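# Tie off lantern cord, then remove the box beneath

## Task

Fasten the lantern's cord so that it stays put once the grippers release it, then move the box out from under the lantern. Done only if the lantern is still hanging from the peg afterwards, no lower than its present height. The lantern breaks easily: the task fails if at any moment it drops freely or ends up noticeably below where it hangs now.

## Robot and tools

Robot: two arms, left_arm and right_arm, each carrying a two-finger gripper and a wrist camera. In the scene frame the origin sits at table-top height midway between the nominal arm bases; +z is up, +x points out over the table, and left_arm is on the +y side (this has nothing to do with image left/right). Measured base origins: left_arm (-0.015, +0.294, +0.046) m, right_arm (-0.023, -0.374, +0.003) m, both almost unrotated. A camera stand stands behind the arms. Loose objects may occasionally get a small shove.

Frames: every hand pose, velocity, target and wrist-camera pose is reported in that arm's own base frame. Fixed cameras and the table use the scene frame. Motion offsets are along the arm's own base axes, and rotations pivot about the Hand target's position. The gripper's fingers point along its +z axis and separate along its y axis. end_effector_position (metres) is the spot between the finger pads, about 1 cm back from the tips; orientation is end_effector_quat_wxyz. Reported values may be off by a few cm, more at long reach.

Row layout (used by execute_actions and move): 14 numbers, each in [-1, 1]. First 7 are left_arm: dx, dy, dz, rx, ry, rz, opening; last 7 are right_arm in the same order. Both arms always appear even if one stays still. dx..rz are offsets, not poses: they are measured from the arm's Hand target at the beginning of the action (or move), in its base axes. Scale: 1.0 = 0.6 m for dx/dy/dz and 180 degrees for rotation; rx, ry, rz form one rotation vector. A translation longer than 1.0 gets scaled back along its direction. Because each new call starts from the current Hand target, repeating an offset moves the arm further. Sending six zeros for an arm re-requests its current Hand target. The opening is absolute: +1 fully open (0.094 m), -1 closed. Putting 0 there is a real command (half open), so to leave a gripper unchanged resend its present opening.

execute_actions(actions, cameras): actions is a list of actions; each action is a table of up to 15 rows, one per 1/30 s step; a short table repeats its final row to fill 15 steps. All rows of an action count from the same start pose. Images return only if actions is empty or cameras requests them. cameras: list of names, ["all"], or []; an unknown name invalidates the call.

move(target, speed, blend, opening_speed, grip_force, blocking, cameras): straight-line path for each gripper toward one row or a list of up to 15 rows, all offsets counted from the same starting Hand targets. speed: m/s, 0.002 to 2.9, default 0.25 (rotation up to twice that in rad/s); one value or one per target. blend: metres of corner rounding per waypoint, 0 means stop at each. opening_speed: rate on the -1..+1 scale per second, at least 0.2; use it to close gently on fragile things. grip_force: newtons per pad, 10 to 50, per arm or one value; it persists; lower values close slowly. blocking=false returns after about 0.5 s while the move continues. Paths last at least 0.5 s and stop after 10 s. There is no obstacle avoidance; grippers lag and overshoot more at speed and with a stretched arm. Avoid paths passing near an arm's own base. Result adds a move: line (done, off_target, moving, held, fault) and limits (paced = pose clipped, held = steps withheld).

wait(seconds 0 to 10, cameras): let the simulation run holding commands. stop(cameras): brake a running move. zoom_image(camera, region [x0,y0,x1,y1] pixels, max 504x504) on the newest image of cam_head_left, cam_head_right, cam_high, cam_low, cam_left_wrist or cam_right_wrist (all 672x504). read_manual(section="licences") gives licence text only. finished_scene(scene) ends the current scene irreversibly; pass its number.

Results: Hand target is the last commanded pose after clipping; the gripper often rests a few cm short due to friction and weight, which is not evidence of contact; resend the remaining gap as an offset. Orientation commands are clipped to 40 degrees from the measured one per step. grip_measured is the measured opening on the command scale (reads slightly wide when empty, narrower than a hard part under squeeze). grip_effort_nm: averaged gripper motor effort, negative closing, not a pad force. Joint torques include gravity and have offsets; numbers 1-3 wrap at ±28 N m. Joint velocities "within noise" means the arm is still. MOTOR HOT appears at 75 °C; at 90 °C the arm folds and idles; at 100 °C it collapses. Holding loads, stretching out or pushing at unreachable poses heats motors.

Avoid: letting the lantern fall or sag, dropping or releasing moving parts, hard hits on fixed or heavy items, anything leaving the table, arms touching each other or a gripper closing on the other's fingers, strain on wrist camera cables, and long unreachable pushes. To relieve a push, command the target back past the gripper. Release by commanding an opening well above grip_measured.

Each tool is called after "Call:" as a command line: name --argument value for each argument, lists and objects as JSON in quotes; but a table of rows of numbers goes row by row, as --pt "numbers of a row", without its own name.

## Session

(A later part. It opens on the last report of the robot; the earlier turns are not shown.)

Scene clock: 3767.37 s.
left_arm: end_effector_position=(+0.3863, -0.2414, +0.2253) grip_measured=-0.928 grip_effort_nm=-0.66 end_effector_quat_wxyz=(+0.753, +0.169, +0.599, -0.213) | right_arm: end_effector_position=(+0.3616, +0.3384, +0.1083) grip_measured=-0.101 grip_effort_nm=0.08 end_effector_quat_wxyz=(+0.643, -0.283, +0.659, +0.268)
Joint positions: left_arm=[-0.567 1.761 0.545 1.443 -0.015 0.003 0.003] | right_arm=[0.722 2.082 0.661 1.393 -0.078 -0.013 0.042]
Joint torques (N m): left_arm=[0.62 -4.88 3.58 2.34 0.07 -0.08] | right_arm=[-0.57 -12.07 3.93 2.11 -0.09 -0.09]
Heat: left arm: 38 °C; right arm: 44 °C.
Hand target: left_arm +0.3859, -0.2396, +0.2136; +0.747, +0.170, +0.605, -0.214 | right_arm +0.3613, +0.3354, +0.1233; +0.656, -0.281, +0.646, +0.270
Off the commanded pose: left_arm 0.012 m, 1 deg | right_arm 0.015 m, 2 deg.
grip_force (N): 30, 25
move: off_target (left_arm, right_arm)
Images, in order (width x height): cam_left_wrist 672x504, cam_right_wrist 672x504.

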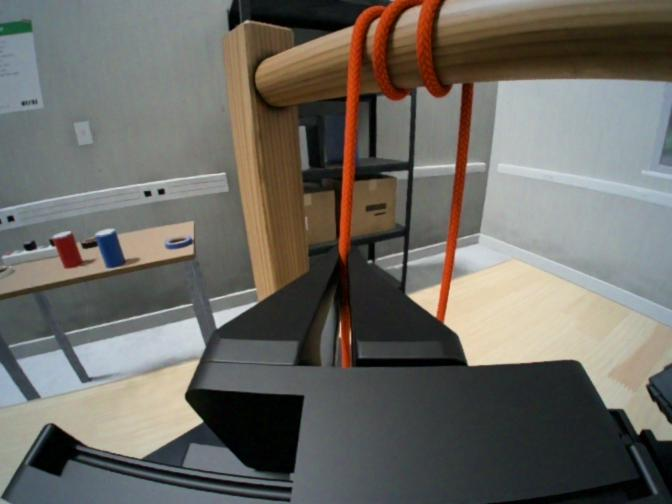

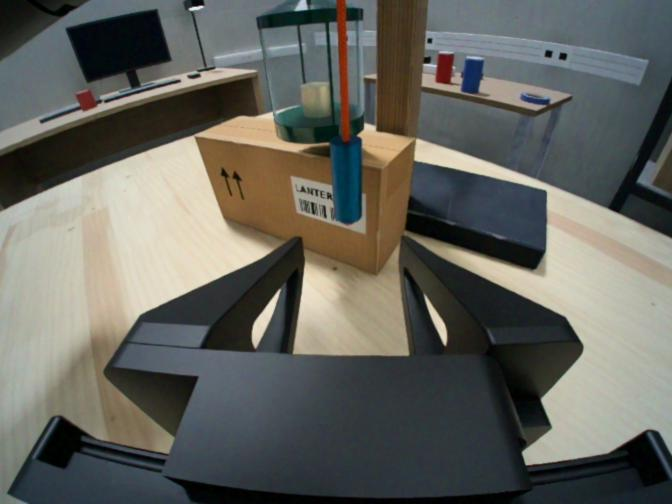

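Call:
move --target '[0, 0, -0.014, 0, 0, 0, -1, 0, 0, 0, 0, 0, 0, -0.1]' --speed 0.03 --cameras '["cam_left_wrist", "cam_right_wrist"]'

Call:
zoom_image --camera "cam_right_wrist" --region '[180, 0, 480, 225]'

Scene clock: 3776.17 s.
left_arm: end_effector_position=(+0.3862, -0.2426, +0.2234) grip_measured=-0.928 grip_effort_nm=-0.66 end_effector_quat_wxyz=(+0.753, +0.172, +0.598, -0.215) | right_arm: end_effector_position=(+0.3616, +0.3384, +0.1083) grip_measured=-0.101 grip_effort_nm=0.08 end_effector_quat_wxyz=(+0.643, -0.283, +0.659, +0.268)
Joint positions: left_arm=[-0.567 1.773 0.545 1.457 -0.009 0.003 0.003] | right_arm=[0.722 2.082 0.661 1.393 -0.078 -0.013 0.042]
Joint torques (N m): left_arm=[0.59 -3.25 2.97 2.64 0 -0.08] | right_arm=[-0.68 -12.07 3.89 2.11 -0.07 -0.09]
Heat: left arm: 38 °C; right arm: 45 °C.
Hand target: left_arm +0.3859, -0.2396, +0.2052; +0.747, +0.170, +0.605, -0.214 | right_arm +0.3613, +0.3354, +0.1233; +0.656, -0.281, +0.646, +0.270
Off the commanded pose: left_arm 0.018 m, 1 deg | right_arm 0.015 m, 2 deg.
grip_force (N): 30, 25
move: off_target (left_arm, right_arm)
Images, in order (width x height): cam_left_wrist 672x504, cam_right_wrist 672x504.

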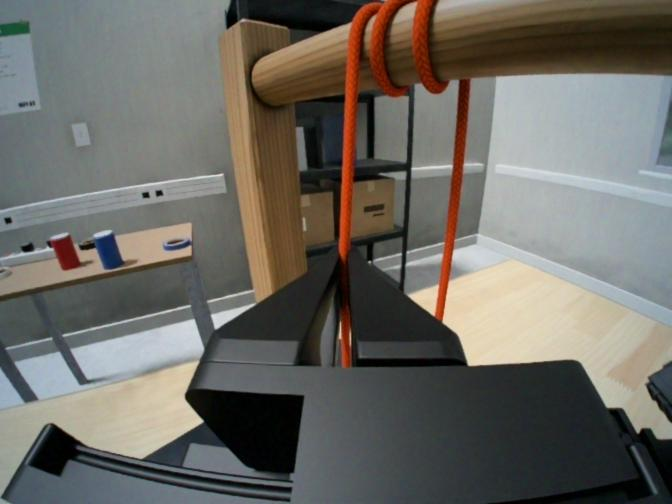

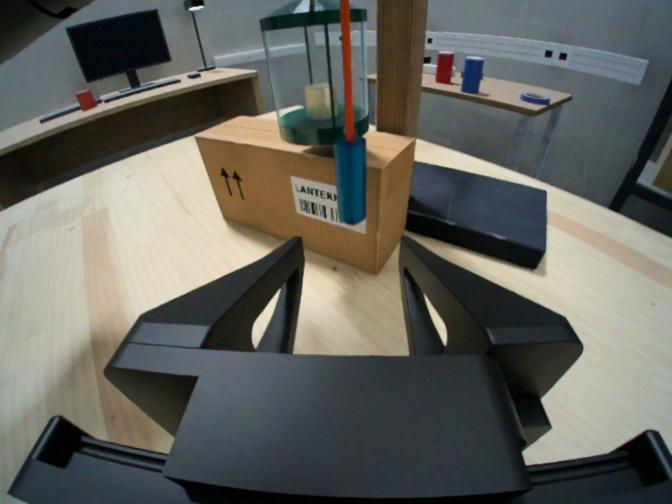

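Scaled by 1.680 from the camera's 672x504 image, which has a finer 960x720 frame.

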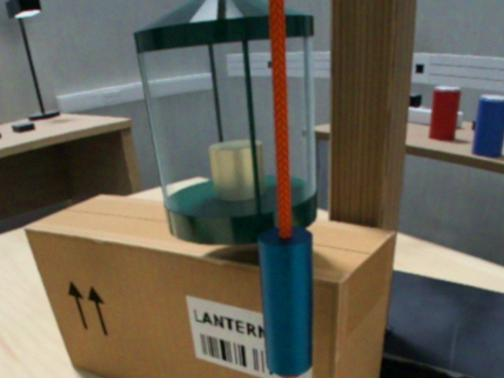

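Call:
move --target '[0, 0, -0.014, 0, 0, 0, -1, 0, 0, 0, 0, 0, 0, -0.1]' --speed 0.03 --cameras '["cam_left_wrist", "cam_right_wrist"]'

Call:
zoom_image --camera "cam_right_wrist" --region '[180, 0, 480, 225]'

Scene clock: 3785.40 s.
left_arm: end_effector_position=(+0.3894, -0.2448, +0.2056) grip_measured=-0.928 grip_effort_nm=-0.66 end_effector_quat_wxyz=(+0.741, +0.176, +0.612, -0.212) | right_arm: end_effector_position=(+0.3616, +0.3384, +0.1083) grip_measured=-0.101 grip_effort_nm=0.08 end_effector_quat_wxyz=(+0.643, -0.283, +0.659, +0.268)
Joint positions: left_arm=[-0.567 1.816 0.545 1.46 -0.008 0.003 0.003] | right_arm=[0.722 2.082 0.661 1.393 -0.078 -0.013 0.042]
Joint torques (N m): left_arm=[0.61 -3.81 2.35 3.11 0.02 -0.08] | right_arm=[-0.55 -12.05 3.92 2.1 -0.06 -0.09]
Heat: left arm: 37 °C; right arm: 45 °C.
Hand target: left_arm +0.3859, -0.2396, +0.1968; +0.747, +0.170, +0.605, -0.214 | right_arm +0.3613, +0.3354, +0.1233; +0.656, -0.281, +0.646, +0.270
Off the commanded pose: left_arm 0.011 m, 1 deg | right_arm 0.015 m, 2 deg.
grip_force (N): 30, 25
move: off_target (left_arm, right_arm)
Images, in order (width x height): cam_left_wrist 672x504, cam_right_wrist 672x504.

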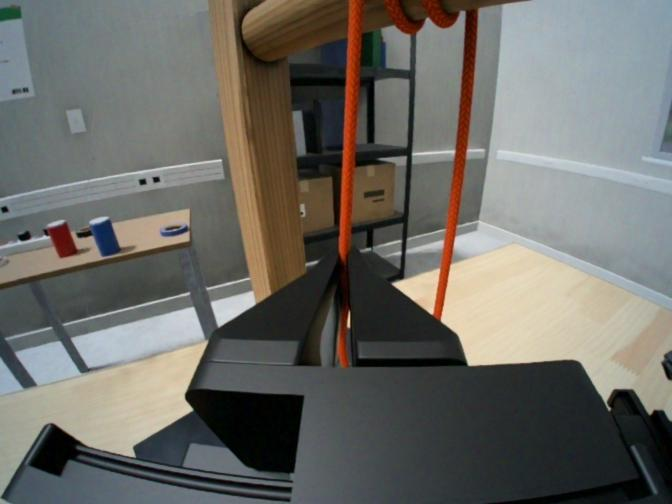

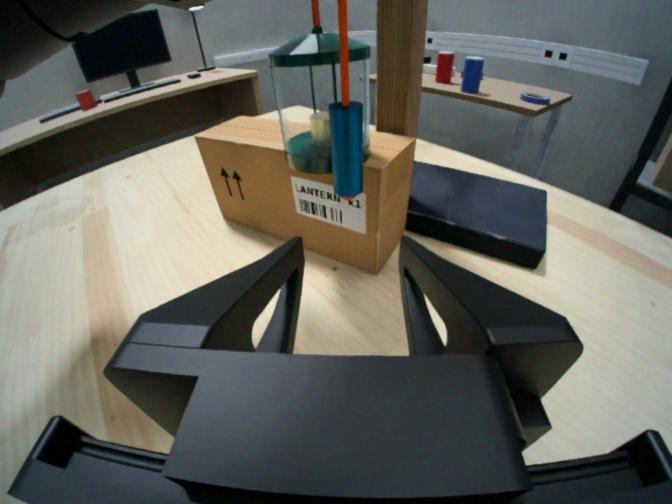

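Scaled by 1.680 from the camera's 672x504 image, which has a finer 960x720 frame.

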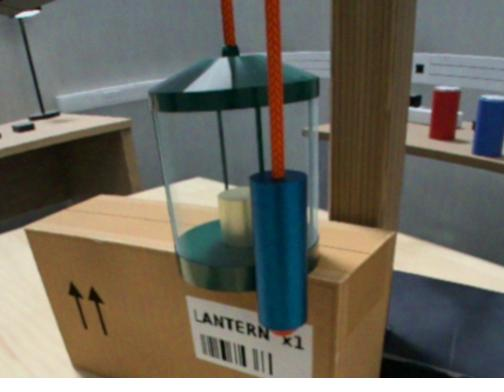

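Call:
execute_actions --actions '[]' --cameras '["cam_high", "cam_low", "cam_head_right"]'

Call:
zoom_image --camera "cam_high" --region '[310, 130, 410, 250]'

Call:
zoom_image --camera "cam_low" --region '[310, 160, 430, 300]'

Call:
zoom_image --camera "cam_head_right" --region '[230, 40, 400, 230]'

Scene clock: 3849.23 s.
left_arm: end_effector_position=(+0.3894, -0.2448, +0.2056) grip_measured=-0.928 grip_effort_nm=-0.66 end_effector_quat_wxyz=(+0.741, +0.176, +0.612, -0.212) | right_arm: end_effector_position=(+0.3616, +0.3384, +0.1083) grip_measured=-0.101 grip_effort_nm=0.09 end_effector_quat_wxyz=(+0.643, -0.283, +0.659, +0.268)
Joint positions: left_arm=[-0.567 1.816 0.545 1.46 -0.008 0.003 0.003] | right_arm=[0.722 2.082 0.661 1.393 -0.078 -0.013 0.042]
Joint velocities: within noise
Joint torques (N m): left_arm=[0.55 -3.78 2.39 3.12 0.02 -0.1] | right_arm=[-0.58 -11.99 3.9 2.11 -0.04 -0.09]
Heat: left arm: 45 °C; right arm: 45 °C.
Hand target: left_arm +0.3859, -0.2396, +0.1968; +0.747, +0.170, +0.605, -0.214 | right_arm +0.3613, +0.3354, +0.1233; +0.656, -0.281, +0.646, +0.270
Tool commands: left_gripper/opening=-1.0 right_gripper/opening=-0.1
Off the commanded pose: left_arm 0.011 m, 1 deg | right_arm 0.015 m, 2 deg.
grip_force (N): 30, 25
Images, in order (width x height): cam_head_right 672x504, cam_high 672x504, cam_low 672x504.

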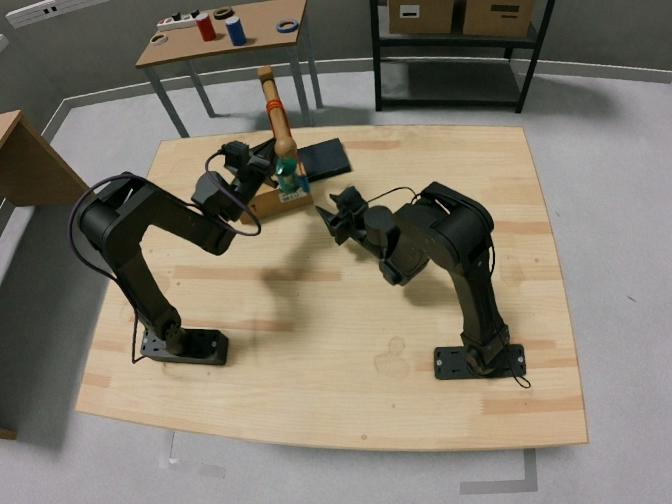

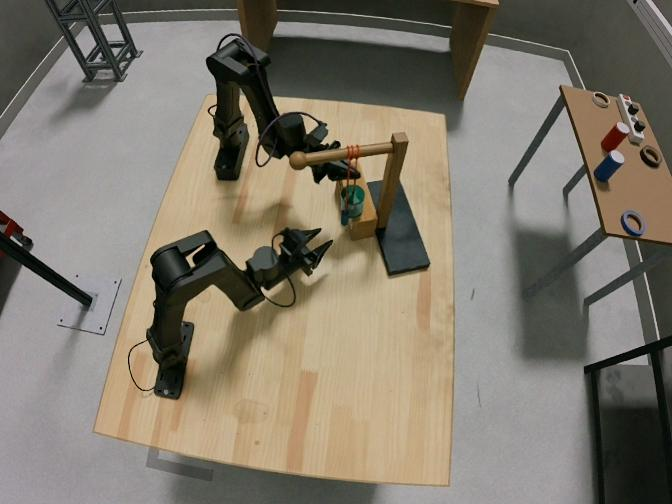

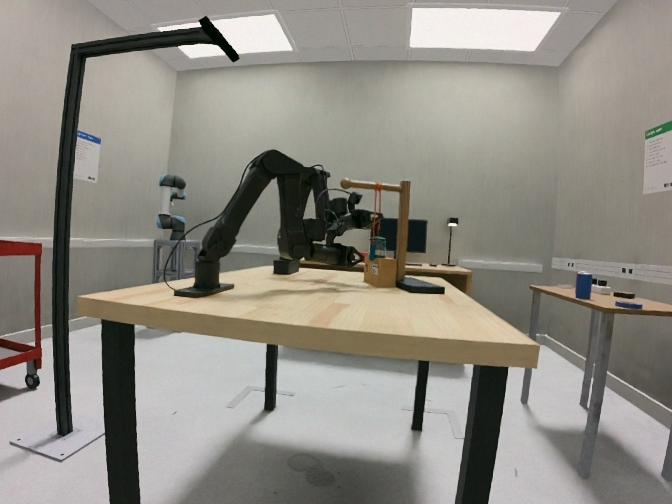

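Scaled by 4.200 from the camera's 672x504 image, which has a finer 960x720 frame.

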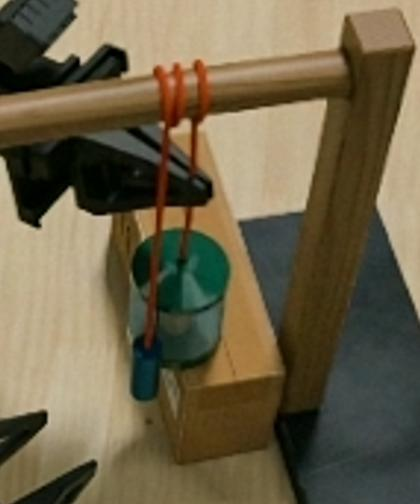

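Scaled by 3.600 from the camera's 672x504 image, which has a finer 960x720 frame.

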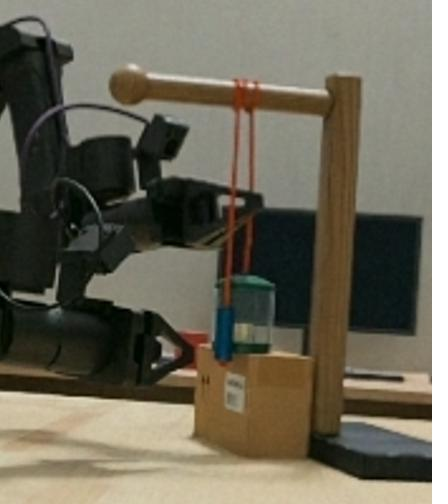

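Scaled by 2.653 from the camera's 672x504 image, which has a finer 960x720 frame.

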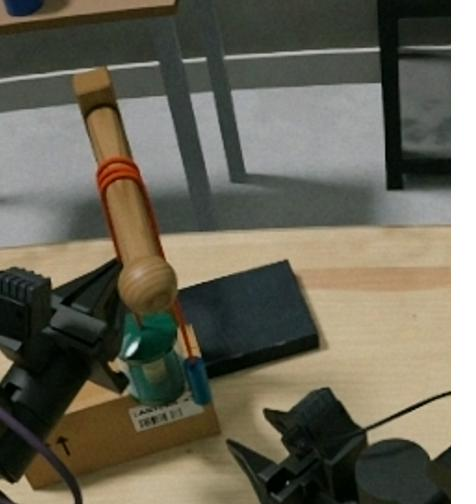

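Call:
move --target '[0, 0, 0.05, -0.0114, -0.0190, 0, -1, 0, 0, 0, 0, 0, 0, -0.1]' --speed 0.03 --cameras '["cam_left_wrist", "cam_right_wrist", "cam_low"]'

Call:
zoom_image --camera "cam_right_wrist" --region '[180, 0, 480, 225]'

Call:
zoom_image --camera "cam_low" --region '[310, 160, 430, 300]'

Scene clock: 3894.17 s.
left_arm: end_effector_position=(+0.3894, -0.2448, +0.2056) grip_measured=-0.928 grip_effort_nm=-0.66 end_effector_quat_wxyz=(+0.741, +0.176, +0.612, -0.212) | right_arm: end_effector_position=(+0.3616, +0.3384, +0.1083) grip_measured=-0.101 grip_effort_nm=0.08 end_effector_quat_wxyz=(+0.643, -0.283, +0.659, +0.268)
Joint positions: left_arm=[-0.567 1.816 0.545 1.46 -0.008 0.003 0.003] | right_arm=[0.722 2.082 0.661 1.393 -0.078 -0.013 0.042]
Joint torques (N m): left_arm=[0.58 -7.21 4.38 3.12 0.02 -0.08] | right_arm=[-0.62 -12.1 3.85 2.08 -0.08 -0.09]
Heat: left arm: 47 °C; right arm: 45 °C.
Hand target: left_arm +0.3859, -0.2396, +0.2268; +0.768, +0.163, +0.579, -0.220 | right_arm +0.3613, +0.3354, +0.1233; +0.656, -0.281, +0.646, +0.270
Off the commanded pose: left_arm 0.022 m, 5 deg | right_arm 0.015 m, 2 deg.
grip_force (N): 30, 25
move: off_target (left_arm, right_arm)
Images, in order (width x height): cam_low 672x504, cam_left_wrist 672x504, cam_right_wrist 672x504.

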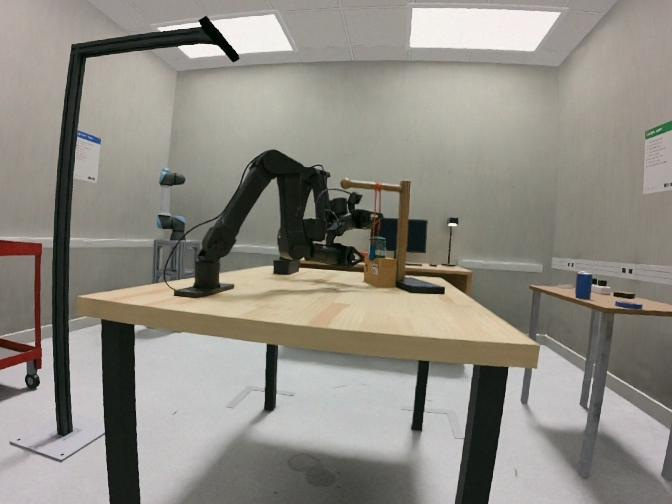

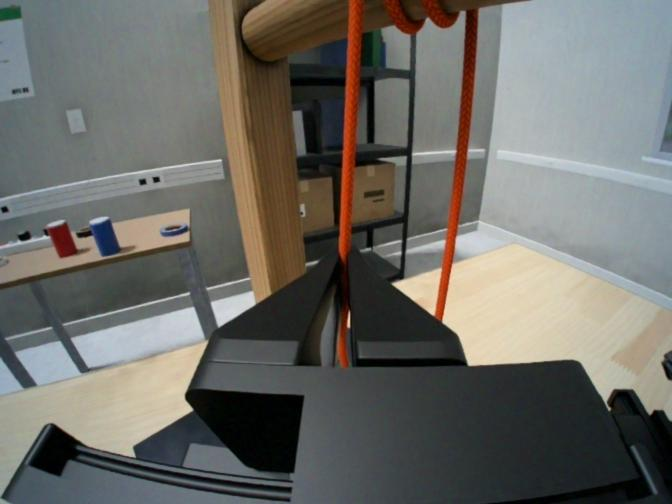

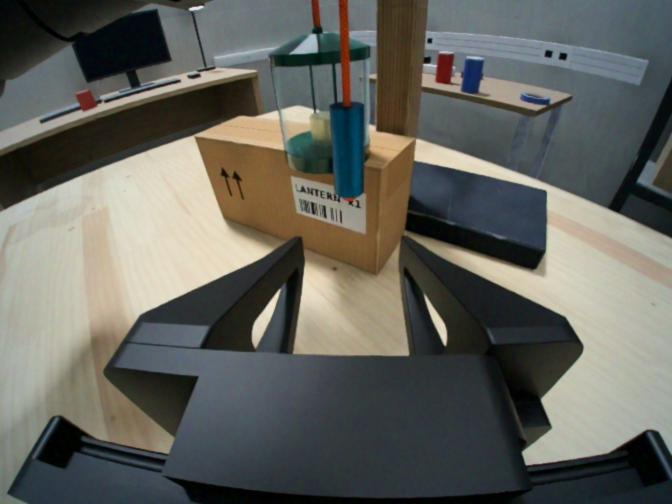

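Scaled by 1.680 from the camera's 672x504 image, which has a finer 960x720 frame.

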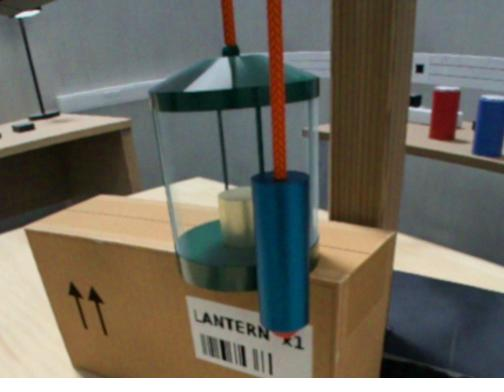

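Scaled by 3.600 from the camera's 672x504 image, which has a finer 960x720 frame.

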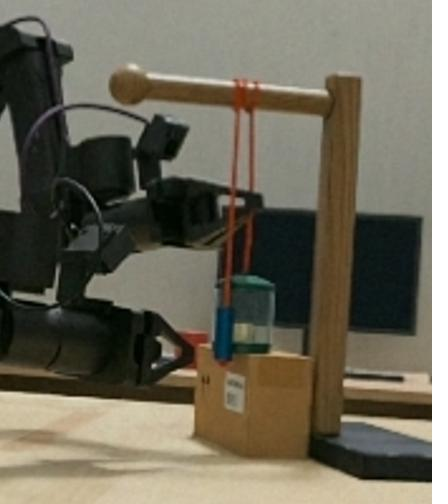

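Call:
move --target '[0, 0, 0.025, -0.0043, -0.0071, 0, -1, 0, 0, 0, 0, 0, 0, -0.1]' --speed 0.03 --cameras '["cam_left_wrist", "cam_right_wrist"]'

Call:
zoom_image --camera "cam_right_wrist" --region '[180, 0, 480, 225]'

Scene clock: 3910.07 s.
left_arm: end_effector_position=(+0.3891, -0.2446, +0.2072) grip_measured=-0.928 grip_effort_nm=-0.66 end_effector_quat_wxyz=(+0.742, +0.176, +0.611, -0.212) | right_arm: end_effector_position=(+0.3616, +0.3384, +0.1083) grip_measured=-0.101 grip_effort_nm=0.09 end_effector_quat_wxyz=(+0.643, -0.283, +0.659, +0.268)
Joint positions: left_arm=[-0.567 1.811 0.545 1.459 -0.008 0.003 0.003] | right_arm=[0.722 2.082 0.661 1.393 -0.078 -0.013 0.042]
Joint torques (N m): left_arm=[0.64 -9.32 5.46 2.95 0.01 -0.07] | right_arm=[-0.59 -12.05 3.84 2.09 -0.06 -0.09]
Heat: left arm: 47 °C; right arm: 44 °C.
Hand target: left_arm +0.3859, -0.2396, +0.2419; +0.776, +0.161, +0.569, -0.222 | right_arm +0.3613, +0.3354, +0.1233; +0.656, -0.281, +0.646, +0.270
Off the commanded pose: left_arm 0.035 m, 7 deg | right_arm 0.015 m, 2 deg.
grip_force (N): 30, 25
move: off_target (left_arm, right_arm)
Images, in order (width x height): cam_left_wrist 672x504, cam_right_wrist 672x504.

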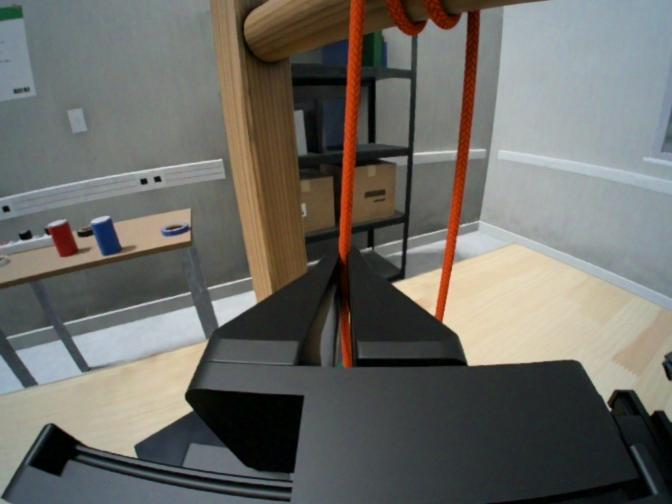

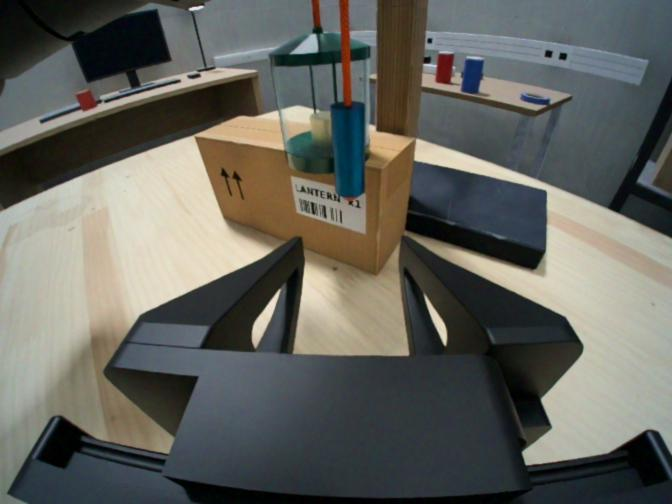

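Scaled by 1.680 from the camera's 672x504 image, which has a finer 960x720 frame.

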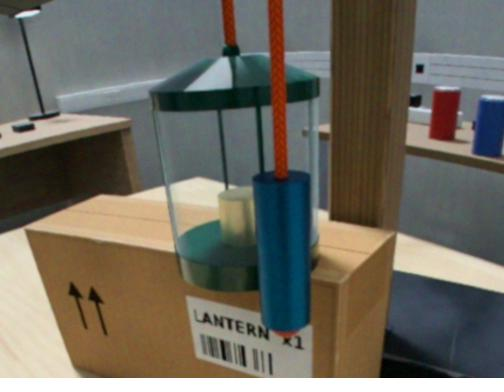

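Call:
execute_actions --actions '[]' --cameras '["cam_right_wrist", "cam_high", "cam_low"]'

Scene clock: 3971.70 s.
left_arm: end_effector_position=(+0.3891, -0.2446, +0.2072) grip_measured=-0.928 grip_effort_nm=-0.66 end_effector_quat_wxyz=(+0.742, +0.176, +0.611, -0.212) | right_arm: end_effector_position=(+0.3616, +0.3384, +0.1083) grip_measured=-0.101 grip_effort_nm=0.08 end_effector_quat_wxyz=(+0.643, -0.283, +0.659, +0.268)
Joint positions: left_arm=[-0.567 1.811 0.545 1.459 -0.008 0.003 0.003] | right_arm=[0.722 2.082 0.661 1.393 -0.078 -0.013 0.042]
Joint velocities: within noise
Joint torques (N m): left_arm=[0.61 -9.33 5.42 2.95 0.02 -0.06] | right_arm=[-0.58 -12.11 3.88 2.12 -0.05 -0.1]
Heat: left arm: 47 °C; right arm: 44 °C.
Hand target: left_arm +0.3859, -0.2396, +0.2419; +0.776, +0.161, +0.569, -0.222 | right_arm +0.3613, +0.3354, +0.1233; +0.656, -0.281, +0.646, +0.270
Tool commands: left_gripper/opening=-1.0 right_gripper/opening=-0.1
Off the commanded pose: left_arm 0.035 m, 7 deg | right_arm 0.015 m, 2 deg.
grip_force (N): 30, 25
Images, in order (width x height): cam_high 672x504, cam_low 672x504, cam_right_wrist 672x504.

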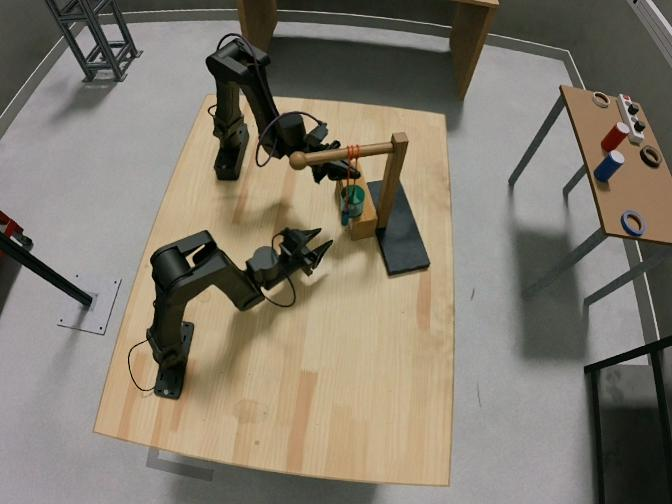

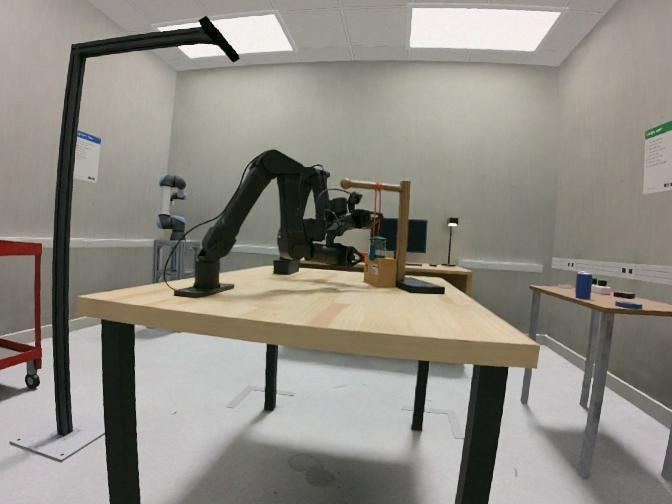

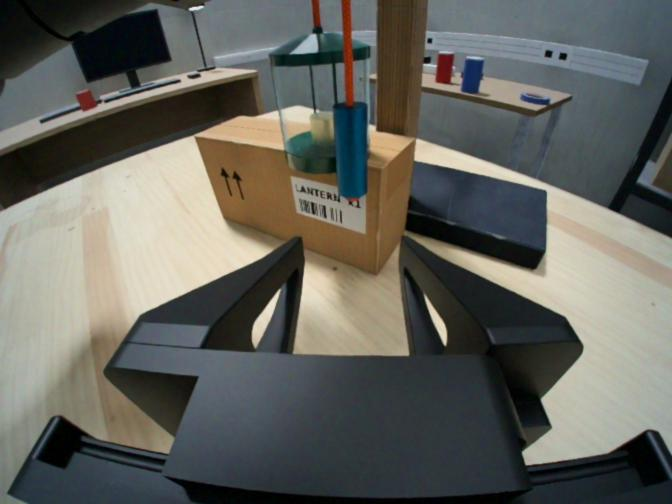

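Call:
move --target '[0, 0, 0.012, -0.0057, -0.0095, 0, -1, 0, 0, 0, 0, 0, 0, -0.1]' --speed 0.03 --cameras '["cam_right_wrist"]'

Call:
zoom_image --camera "cam_right_wrist" --region '[180, 0, 480, 225]'

Scene clock: 3979.87 s.
left_arm: end_effector_position=(+0.3891, -0.2446, +0.2072) grip_measured=-0.928 grip_effort_nm=-0.66 end_effector_quat_wxyz=(+0.742, +0.176, +0.611, -0.212) | right_arm: end_effector_position=(+0.3616, +0.3384, +0.1083) grip_measured=-0.101 grip_effort_nm=0.08 end_effector_quat_wxyz=(+0.643, -0.283, +0.659, +0.268)
Joint positions: left_arm=[-0.567 1.811 0.545 1.459 -0.008 0.003 0.003] | right_arm=[0.722 2.082 0.661 1.393 -0.078 -0.013 0.042]
Joint torques (N m): left_arm=[0.57 -8.77 6 3.28 0.04 -0.06] | right_arm=[-0.62 -12.04 3.88 2.09 -0.09 -0.09]
Heat: left arm: 47 °C; right arm: 44 °C.
Hand target: left_arm +0.3859, -0.2396, +0.2491; +0.785, +0.157, +0.555, -0.224 | right_arm +0.3613, +0.3354, +0.1233; +0.656, -0.281, +0.646, +0.270
Off the commanded pose: left_arm 0.042 m, 9 deg | right_arm 0.015 m, 2 deg.
joint sent to its limit (left arm) — joint 4 (wrist pitch), upper limit. The joint targets still meet the commanded pose.
grip_force (N): 30, 25
move: off_target (left_arm, right_arm)
Images, in order (width x height): cam_right_wrist 672x504.

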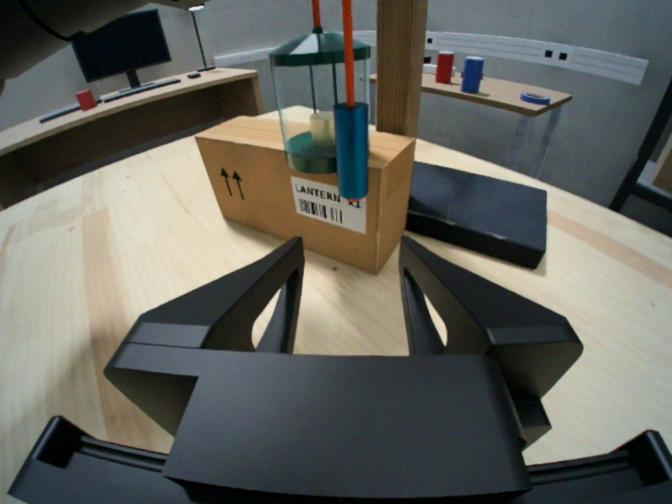

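Scaled by 1.680 from the camera's 672x504 image, which has a finer 960x720 frame.

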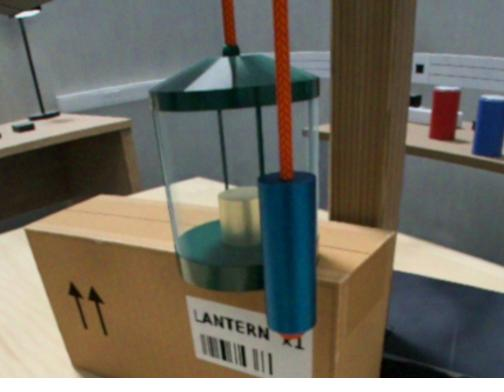

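Call:
move --target '[0, 0, 0.012, 0, 0, 0, -1, 0, 0, 0, 0, 0, 0, -0.1]' --speed 0.03 --cameras '[]'

Call:
move --target '[0, 0, 0.01, 0, 0, 0, -1, 0, 0, 0, 0, 0, 0, -0.1]' --speed 0.03 --cameras '["cam_right_wrist"]'

Call:
zoom_image --camera "cam_right_wrist" --region '[180, 0, 480, 225]'

Scene clock: 3996.03 s.
left_arm: end_effector_position=(+0.3890, -0.2445, +0.2079) grip_measured=-0.928 grip_effort_nm=-0.66 end_effector_quat_wxyz=(+0.742, +0.176, +0.611, -0.212) | right_arm: end_effector_position=(+0.3616, +0.3384, +0.1083) grip_measured=-0.101 grip_effort_nm=0.08 end_effector_quat_wxyz=(+0.643, -0.283, +0.659, +0.268)
Joint positions: left_arm=[-0.567 1.808 0.545 1.457 -0.008 0.003 0.003] | right_arm=[0.722 2.082 0.661 1.393 -0.078 -0.013 0.042]
Joint torques (N m): left_arm=[0.64 -10.54 6.58 3.02 0.03 -0.06] | right_arm=[-0.53 -12.12 3.92 2.12 -0.06 -0.11]
Heat: left arm: 49 °C; right arm: 44 °C.
Hand target: left_arm +0.3859, -0.2396, +0.2563; +0.785, +0.157, +0.555, -0.224 | right_arm +0.3613, +0.3354, +0.1233; +0.656, -0.281, +0.646, +0.270
Off the commanded pose: left_arm 0.049 m, 8 deg | right_arm 0.015 m, 2 deg.
grip_force (N): 30, 25
move: off_target (left_arm, right_arm)
No camera images: "cameras" was empty.

Scene clock: 3996.83 s.
left_arm: end_effector_position=(+0.3880, -0.2439, +0.2134) grip_measured=-0.928 grip_effort_nm=-0.66 end_effector_quat_wxyz=(+0.745, +0.175, +0.607, -0.213) | right_arm: end_effector_position=(+0.3616, +0.3384, +0.1083) grip_measured=-0.101 grip_effort_nm=0.08 end_effector_quat_wxyz=(+0.643, -0.283, +0.659, +0.268)
Joint positions: left_arm=[-0.567 1.792 0.545 1.45 -0.008 0.003 0.003] | right_arm=[0.722 2.082 0.661 1.393 -0.078 -0.013 0.042]
Joint torques (N m): left_arm=[0.61 -11.17 7.21 2.74 0.04 -0.05] | right_arm=[-0.62 -12.08 3.96 2.09 -0.06 -0.1]
Heat: left arm: 49 °C; right arm: 44 °C.
Hand target: left_arm +0.3859, -0.2396, +0.2622; +0.785, +0.157, +0.555, -0.224 | right_arm +0.3613, +0.3354, +0.1233; +0.656, -0.281, +0.646, +0.270
Off the commanded pose: left_arm 0.049 m, 8 deg | right_arm 0.015 m, 2 deg.
grip_force (N): 30, 25
move: off_target (left_arm, right_arm)
Images, in order (width x height): cam_right_wrist 672x504.

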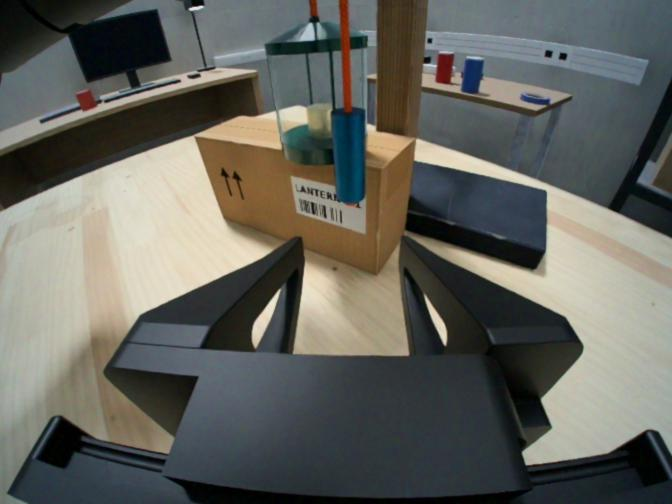

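Scaled by 1.680 from the camera's 672x504 image, which has a finer 960x720 frame.

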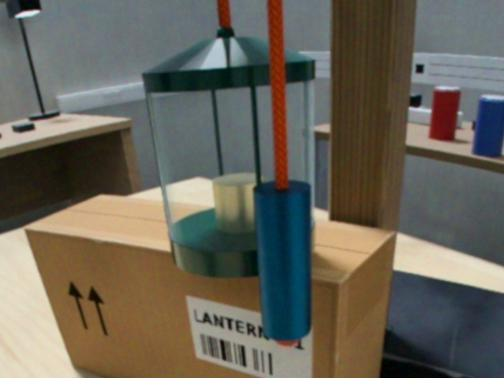

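Call:
move --target '[0.0167, 0.0345, 0.010, 0, 0, 0, -1, 0, 0, 0, 0, 0, 0, -0.1]' --speed 0.04 --cameras '["cam_right_wrist"]'

Call:
zoom_image --camera "cam_right_wrist" --region '[180, 0, 480, 225]'

Scene clock: 4018.10 s.
left_arm: end_effector_position=(+0.3994, -0.2202, +0.2221) grip_measured=-0.928 grip_effort_nm=-0.66 end_effector_quat_wxyz=(+0.749, +0.168, +0.605, -0.210) | right_arm: end_effector_position=(+0.3616, +0.3384, +0.1083) grip_measured=-0.101 grip_effort_nm=0.09 end_effector_quat_wxyz=(+0.643, -0.283, +0.659, +0.268)
Joint positions: left_arm=[-0.482 1.761 0.545 1.43 0.06 -0.017 0.003] | right_arm=[0.722 2.082 0.661 1.393 -0.078 -0.013 0.042]
Joint torques (N m): left_arm=[0.36 -10.91 7.47 2.6 0.11 -0.11] | right_arm=[-0.61 -12.1 3.86 2.1 -0.07 -0.11]
Heat: left arm: 43 °C; right arm: 44 °C.
Hand target: left_arm +0.3959, -0.2189, +0.2683; +0.785, +0.157, +0.555, -0.224 | right_arm +0.3613, +0.3354, +0.1233; +0.656, -0.281, +0.646, +0.270
Off the commanded pose: left_arm 0.046 m, 7 deg | right_arm 0.015 m, 2 deg.
grip_force (N): 30, 25
move: off_target (left_arm, right_arm)
Images, in order (width x height): cam_right_wrist 672x504.

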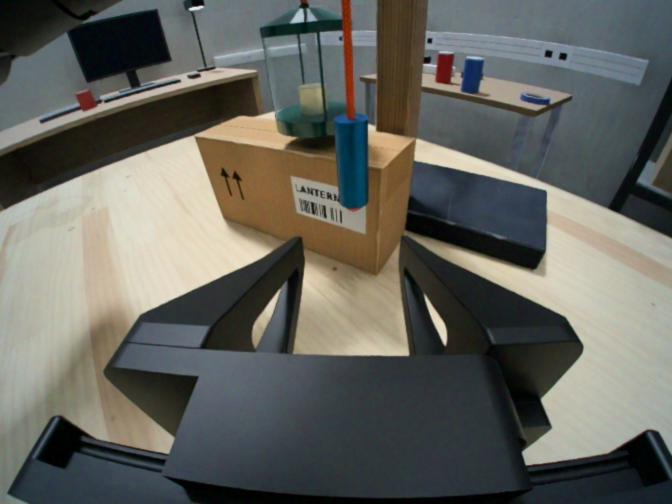

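Scaled by 1.680 from the camera's 672x504 image, which has a finer 960x720 frame.

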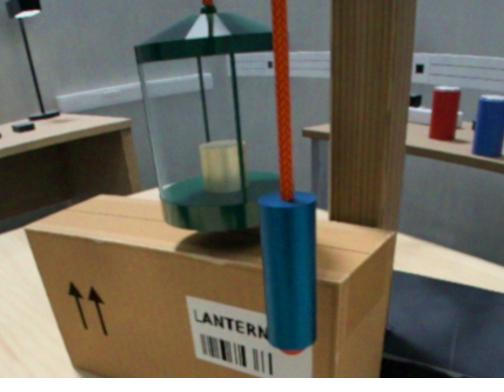

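Call:
move --target '[0, 0, -0.06, 0, 0, 0, -1, 0, 0, 0, 0, 0, 0, -0.1]' --speed 0.05 --cameras '[]'

Call:
move --target '[0, 0, -0.02, 0, 0, 0, -1, 0, 0, 0, 0, 0, 0, -0.1]' --speed 0.04 --cameras '["cam_right_wrist"]'

Call:
zoom_image --camera "cam_right_wrist" --region '[180, 0, 480, 225]'

Scene clock: 4035.57 s.
left_arm: end_effector_position=(+0.3977, -0.2238, +0.2204) grip_measured=-0.928 grip_effort_nm=-0.66 end_effector_quat_wxyz=(+0.750, +0.175, +0.600, -0.217) | right_arm: end_effector_position=(+0.3616, +0.3384, +0.1083) grip_measured=-0.101 grip_effort_nm=0.09 end_effector_quat_wxyz=(+0.643, -0.283, +0.659, +0.268)
Joint positions: left_arm=[-0.483 1.78 0.545 1.458 0.08 -0.017 0.003] | right_arm=[0.722 2.082 0.661 1.393 -0.078 -0.013 0.042]
Joint torques (N m): left_arm=[0.5 -4.86 4.46 3.27 -0.1 -0.1] | right_arm=[-0.58 -12.21 3.85 2.11 -0.07 -0.07]
Heat: left arm: 44 °C; right arm: 44 °C.
Hand target: left_arm +0.3959, -0.2189, +0.2322; +0.785, +0.157, +0.555, -0.224 | right_arm +0.3613, +0.3354, +0.1233; +0.656, -0.281, +0.646, +0.270
Off the commanded pose: left_arm 0.013 m, 7 deg | right_arm 0.015 m, 2 deg.
joint sent to its limit (left arm) — joint 4 (wrist pitch), upper limit. The joint targets are off in orientation, not in position.
grip_force (N): 30, 25
move: off_target (left_arm, right_arm)
No camera images: "cameras" was empty.

Scene clock: 4036.40 s.
left_arm: end_effector_position=(+0.3970, -0.2257, +0.2187) grip_measured=-0.928 grip_effort_nm=-0.66 end_effector_quat_wxyz=(+0.748, +0.179, +0.599, -0.221) | right_arm: end_effector_position=(+0.3616, +0.3384, +0.1083) grip_measured=-0.101 grip_effort_nm=0.09 end_effector_quat_wxyz=(+0.643, -0.283, +0.659, +0.268)
Joint positions: left_arm=[-0.483 1.785 0.545 1.461 0.092 -0.017 0.003] | right_arm=[0.722 2.082 0.661 1.393 -0.078 -0.013 0.042]
Joint torques (N m): left_arm=[0.57 -4.04 3.62 3.25 -0.21 -0.09] | right_arm=[-0.55 -11.99 4 2.1 -0.07 -0.1]
Heat: left arm: 44 °C; right arm: 44 °C.
Hand target: left_arm +0.3959, -0.2189, +0.2203; +0.785, +0.157, +0.555, -0.224 | right_arm +0.3613, +0.3354, +0.1233; +0.656, -0.281, +0.646, +0.270
Off the commanded pose: left_arm 0.007 m, 7 deg | right_arm 0.015 m, 2 deg.
joint sent to its limit (left arm) — joint 4 (wrist pitch), upper limit. The joint targets are off in orientation, not in position.
grip_force (N): 30, 25
move: off_target (left_arm, right_arm)
Images, in order (width x height): cam_right_wrist 672x504.

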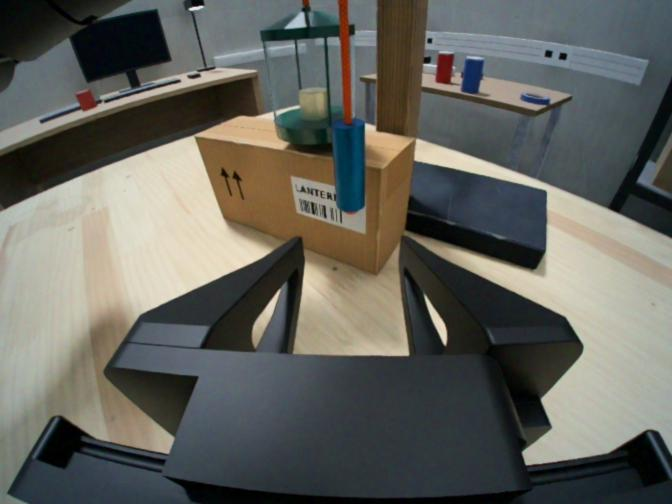

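Scaled by 1.680 from the camera's 672x504 image, which has a finer 960x720 frame.

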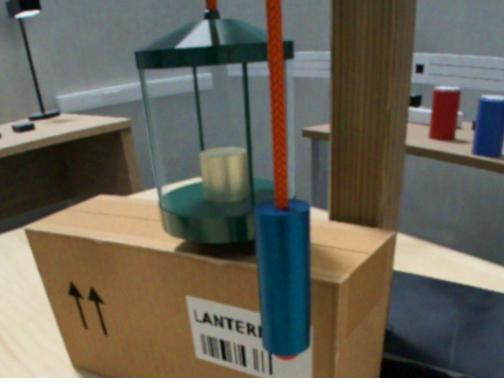

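Call:
move --target '[0, 0, -0.012, 0.0114, 0.019, 0, -1, 0, 0, 0, 0, 0, 0, -0.1]' --speed 0.04 --cameras '["cam_right_wrist"]'

Call:
zoom_image --camera "cam_right_wrist" --region '[180, 0, 480, 225]'

Scene clock: 4047.90 s.
left_arm: end_effector_position=(+0.3966, -0.2267, +0.2175) grip_measured=-0.928 grip_effort_nm=-0.66 end_effector_quat_wxyz=(+0.747, +0.181, +0.600, -0.222) | right_arm: end_effector_position=(+0.3616, +0.3384, +0.1083) grip_measured=-0.101 grip_effort_nm=0.09 end_effector_quat_wxyz=(+0.643, -0.283, +0.659, +0.268)
Joint positions: left_arm=[-0.483 1.789 0.545 1.462 0.097 -0.017 0.003] | right_arm=[0.722 2.082 0.661 1.393 -0.078 -0.013 0.042]
Joint torques (N m): left_arm=[0.57 -3.51 3.04 3.23 -0.26 -0.08] | right_arm=[-0.64 -12.12 3.81 2.1 -0.09 -0.11]
Heat: left arm: 47 °C; right arm: 44 °C.
Hand target: left_arm +0.3960, -0.2189, +0.2130; +0.765, +0.164, +0.582, -0.219 | right_arm +0.3613, +0.3354, +0.1233; +0.656, -0.281, +0.646, +0.270
Off the commanded pose: left_arm 0.009 m, 4 deg | right_arm 0.015 m, 2 deg.
joint sent to its limit (left arm) — joint 4 (wrist pitch), upper limit. The joint targets still meet the commanded pose.
grip_force (N): 30, 25
move: off_target (left_arm, right_arm)
Images, in order (width x height): cam_right_wrist 672x504.

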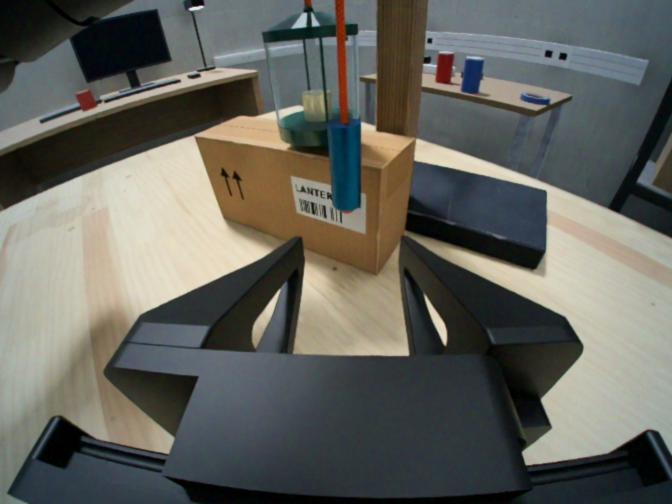

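Scaled by 1.680 from the camera's 672x504 image, which has a finer 960x720 frame.

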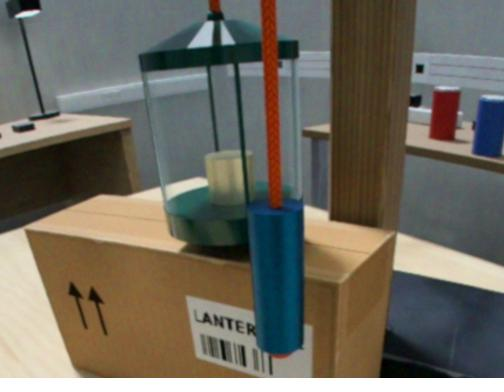

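Call:
move --target '[0.003, 0.008, -0.012, 0.0057, 0.0095, 0, -1, 0, 0, 0, 0, 0, 0, -0.1]' --speed 0.04 --cameras '[]'

Call:
move --target '[0, 0, -0.010, 0.0057, 0.0095, 0, -1, 0, 0, 0, 0, 0, 0, -0.1]' --speed 0.04 --cameras '["cam_right_wrist", "cam_low"]'

Call:
zoom_image --camera "cam_right_wrist" --region '[180, 0, 480, 225]'

Call:
zoom_image --camera "cam_low" --region '[310, 160, 430, 300]'

Scene clock: 4057.30 s.
left_arm: end_effector_position=(+0.3988, -0.2261, +0.2099) grip_measured=-0.928 grip_effort_nm=-0.66 end_effector_quat_wxyz=(+0.742, +0.184, +0.606, -0.221) | right_arm: end_effector_position=(+0.3616, +0.3384, +0.1083) grip_measured=-0.101 grip_effort_nm=0.08 end_effector_quat_wxyz=(+0.643, -0.283, +0.659, +0.268)
Joint positions: left_arm=[-0.476 1.806 0.545 1.462 0.107 -0.017 0.003] | right_arm=[0.722 2.082 0.661 1.393 -0.078 -0.013 0.042]
Joint torques (N m): left_arm=[1.55 -4.19 2.33 3.22 -0.18 -0.12] | right_arm=[-0.51 -12.1 3.93 2.09 -0.05 -0.11]
Heat: left arm: 48 °C; right arm: 44 °C.
Hand target: left_arm +0.3978, -0.2141, +0.2058; +0.755, +0.168, +0.596, -0.216 | right_arm +0.3613, +0.3354, +0.1233; +0.656, -0.281, +0.646, +0.270
Off the commanded pose: left_arm 0.013 m, 3 deg | right_arm 0.015 m, 2 deg.
grip_force (N): 30, 25
move: off_target (left_arm, right_arm)
No camera images: "cameras" was empty.

Scene clock: 4058.00 s.
left_arm: end_effector_position=(+0.3981, -0.2266, +0.2092) grip_measured=-0.928 grip_effort_nm=-0.66 end_effector_quat_wxyz=(+0.741, +0.186, +0.606, -0.223) | right_arm: end_effector_position=(+0.3616, +0.3384, +0.1083) grip_measured=-0.101 grip_effort_nm=0.09 end_effector_quat_wxyz=(+0.643, -0.283, +0.659, +0.268)
Joint positions: left_arm=[-0.476 1.806 0.543 1.462 0.112 -0.017 0.003] | right_arm=[0.722 2.082 0.661 1.393 -0.078 -0.013 0.042]
Joint torques (N m): left_arm=[1.61 -5.04 2.07 2.8 -0.22 -0.09] | right_arm=[-0.5 -12.05 3.92 2.11 -0.05 -0.09]
Heat: left arm: 48 °C; right arm: 44 °C.
Hand target: left_arm +0.3978, -0.2140, +0.1998; +0.745, +0.171, +0.609, -0.213 | right_arm +0.3613, +0.3354, +0.1233; +0.656, -0.281, +0.646, +0.270
Off the commanded pose: left_arm 0.016 m, 2 deg | right_arm 0.015 m, 2 deg.
grip_force (N): 30, 25
move: off_target (left_arm, right_arm)
Images, in order (width x height): cam_low 672x504, cam_right_wrist 672x504.

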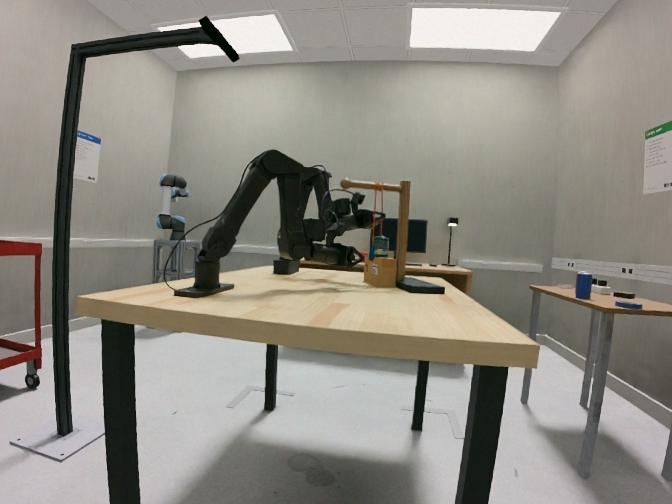

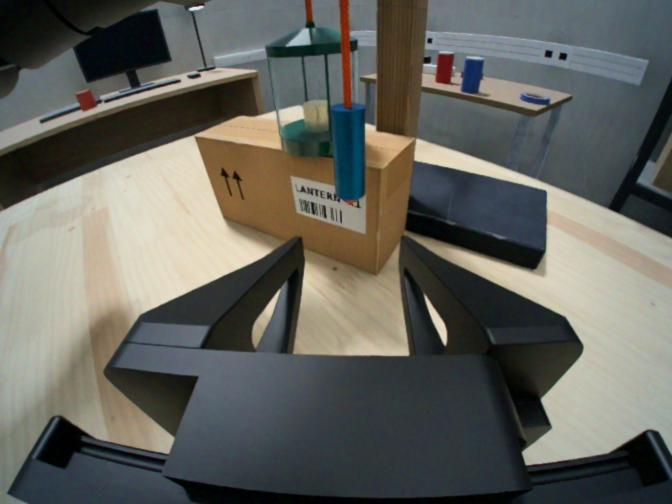

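Scaled by 1.680 from the camera's 672x504 image, which has a finer 960x720 frame.

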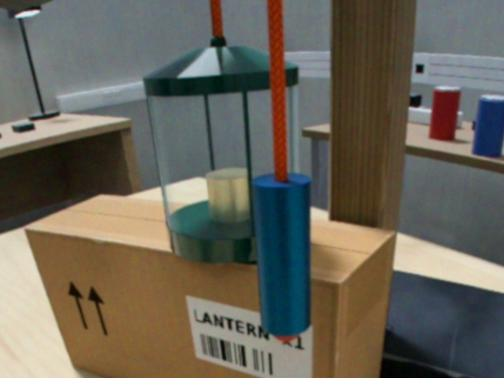

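Scaled by 3.600 from the camera's 672x504 image, which has a finer 960x720 frame.

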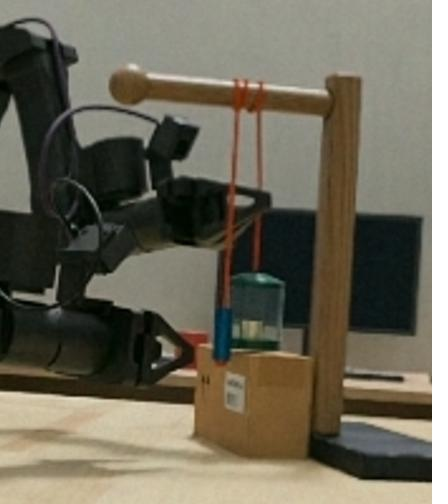

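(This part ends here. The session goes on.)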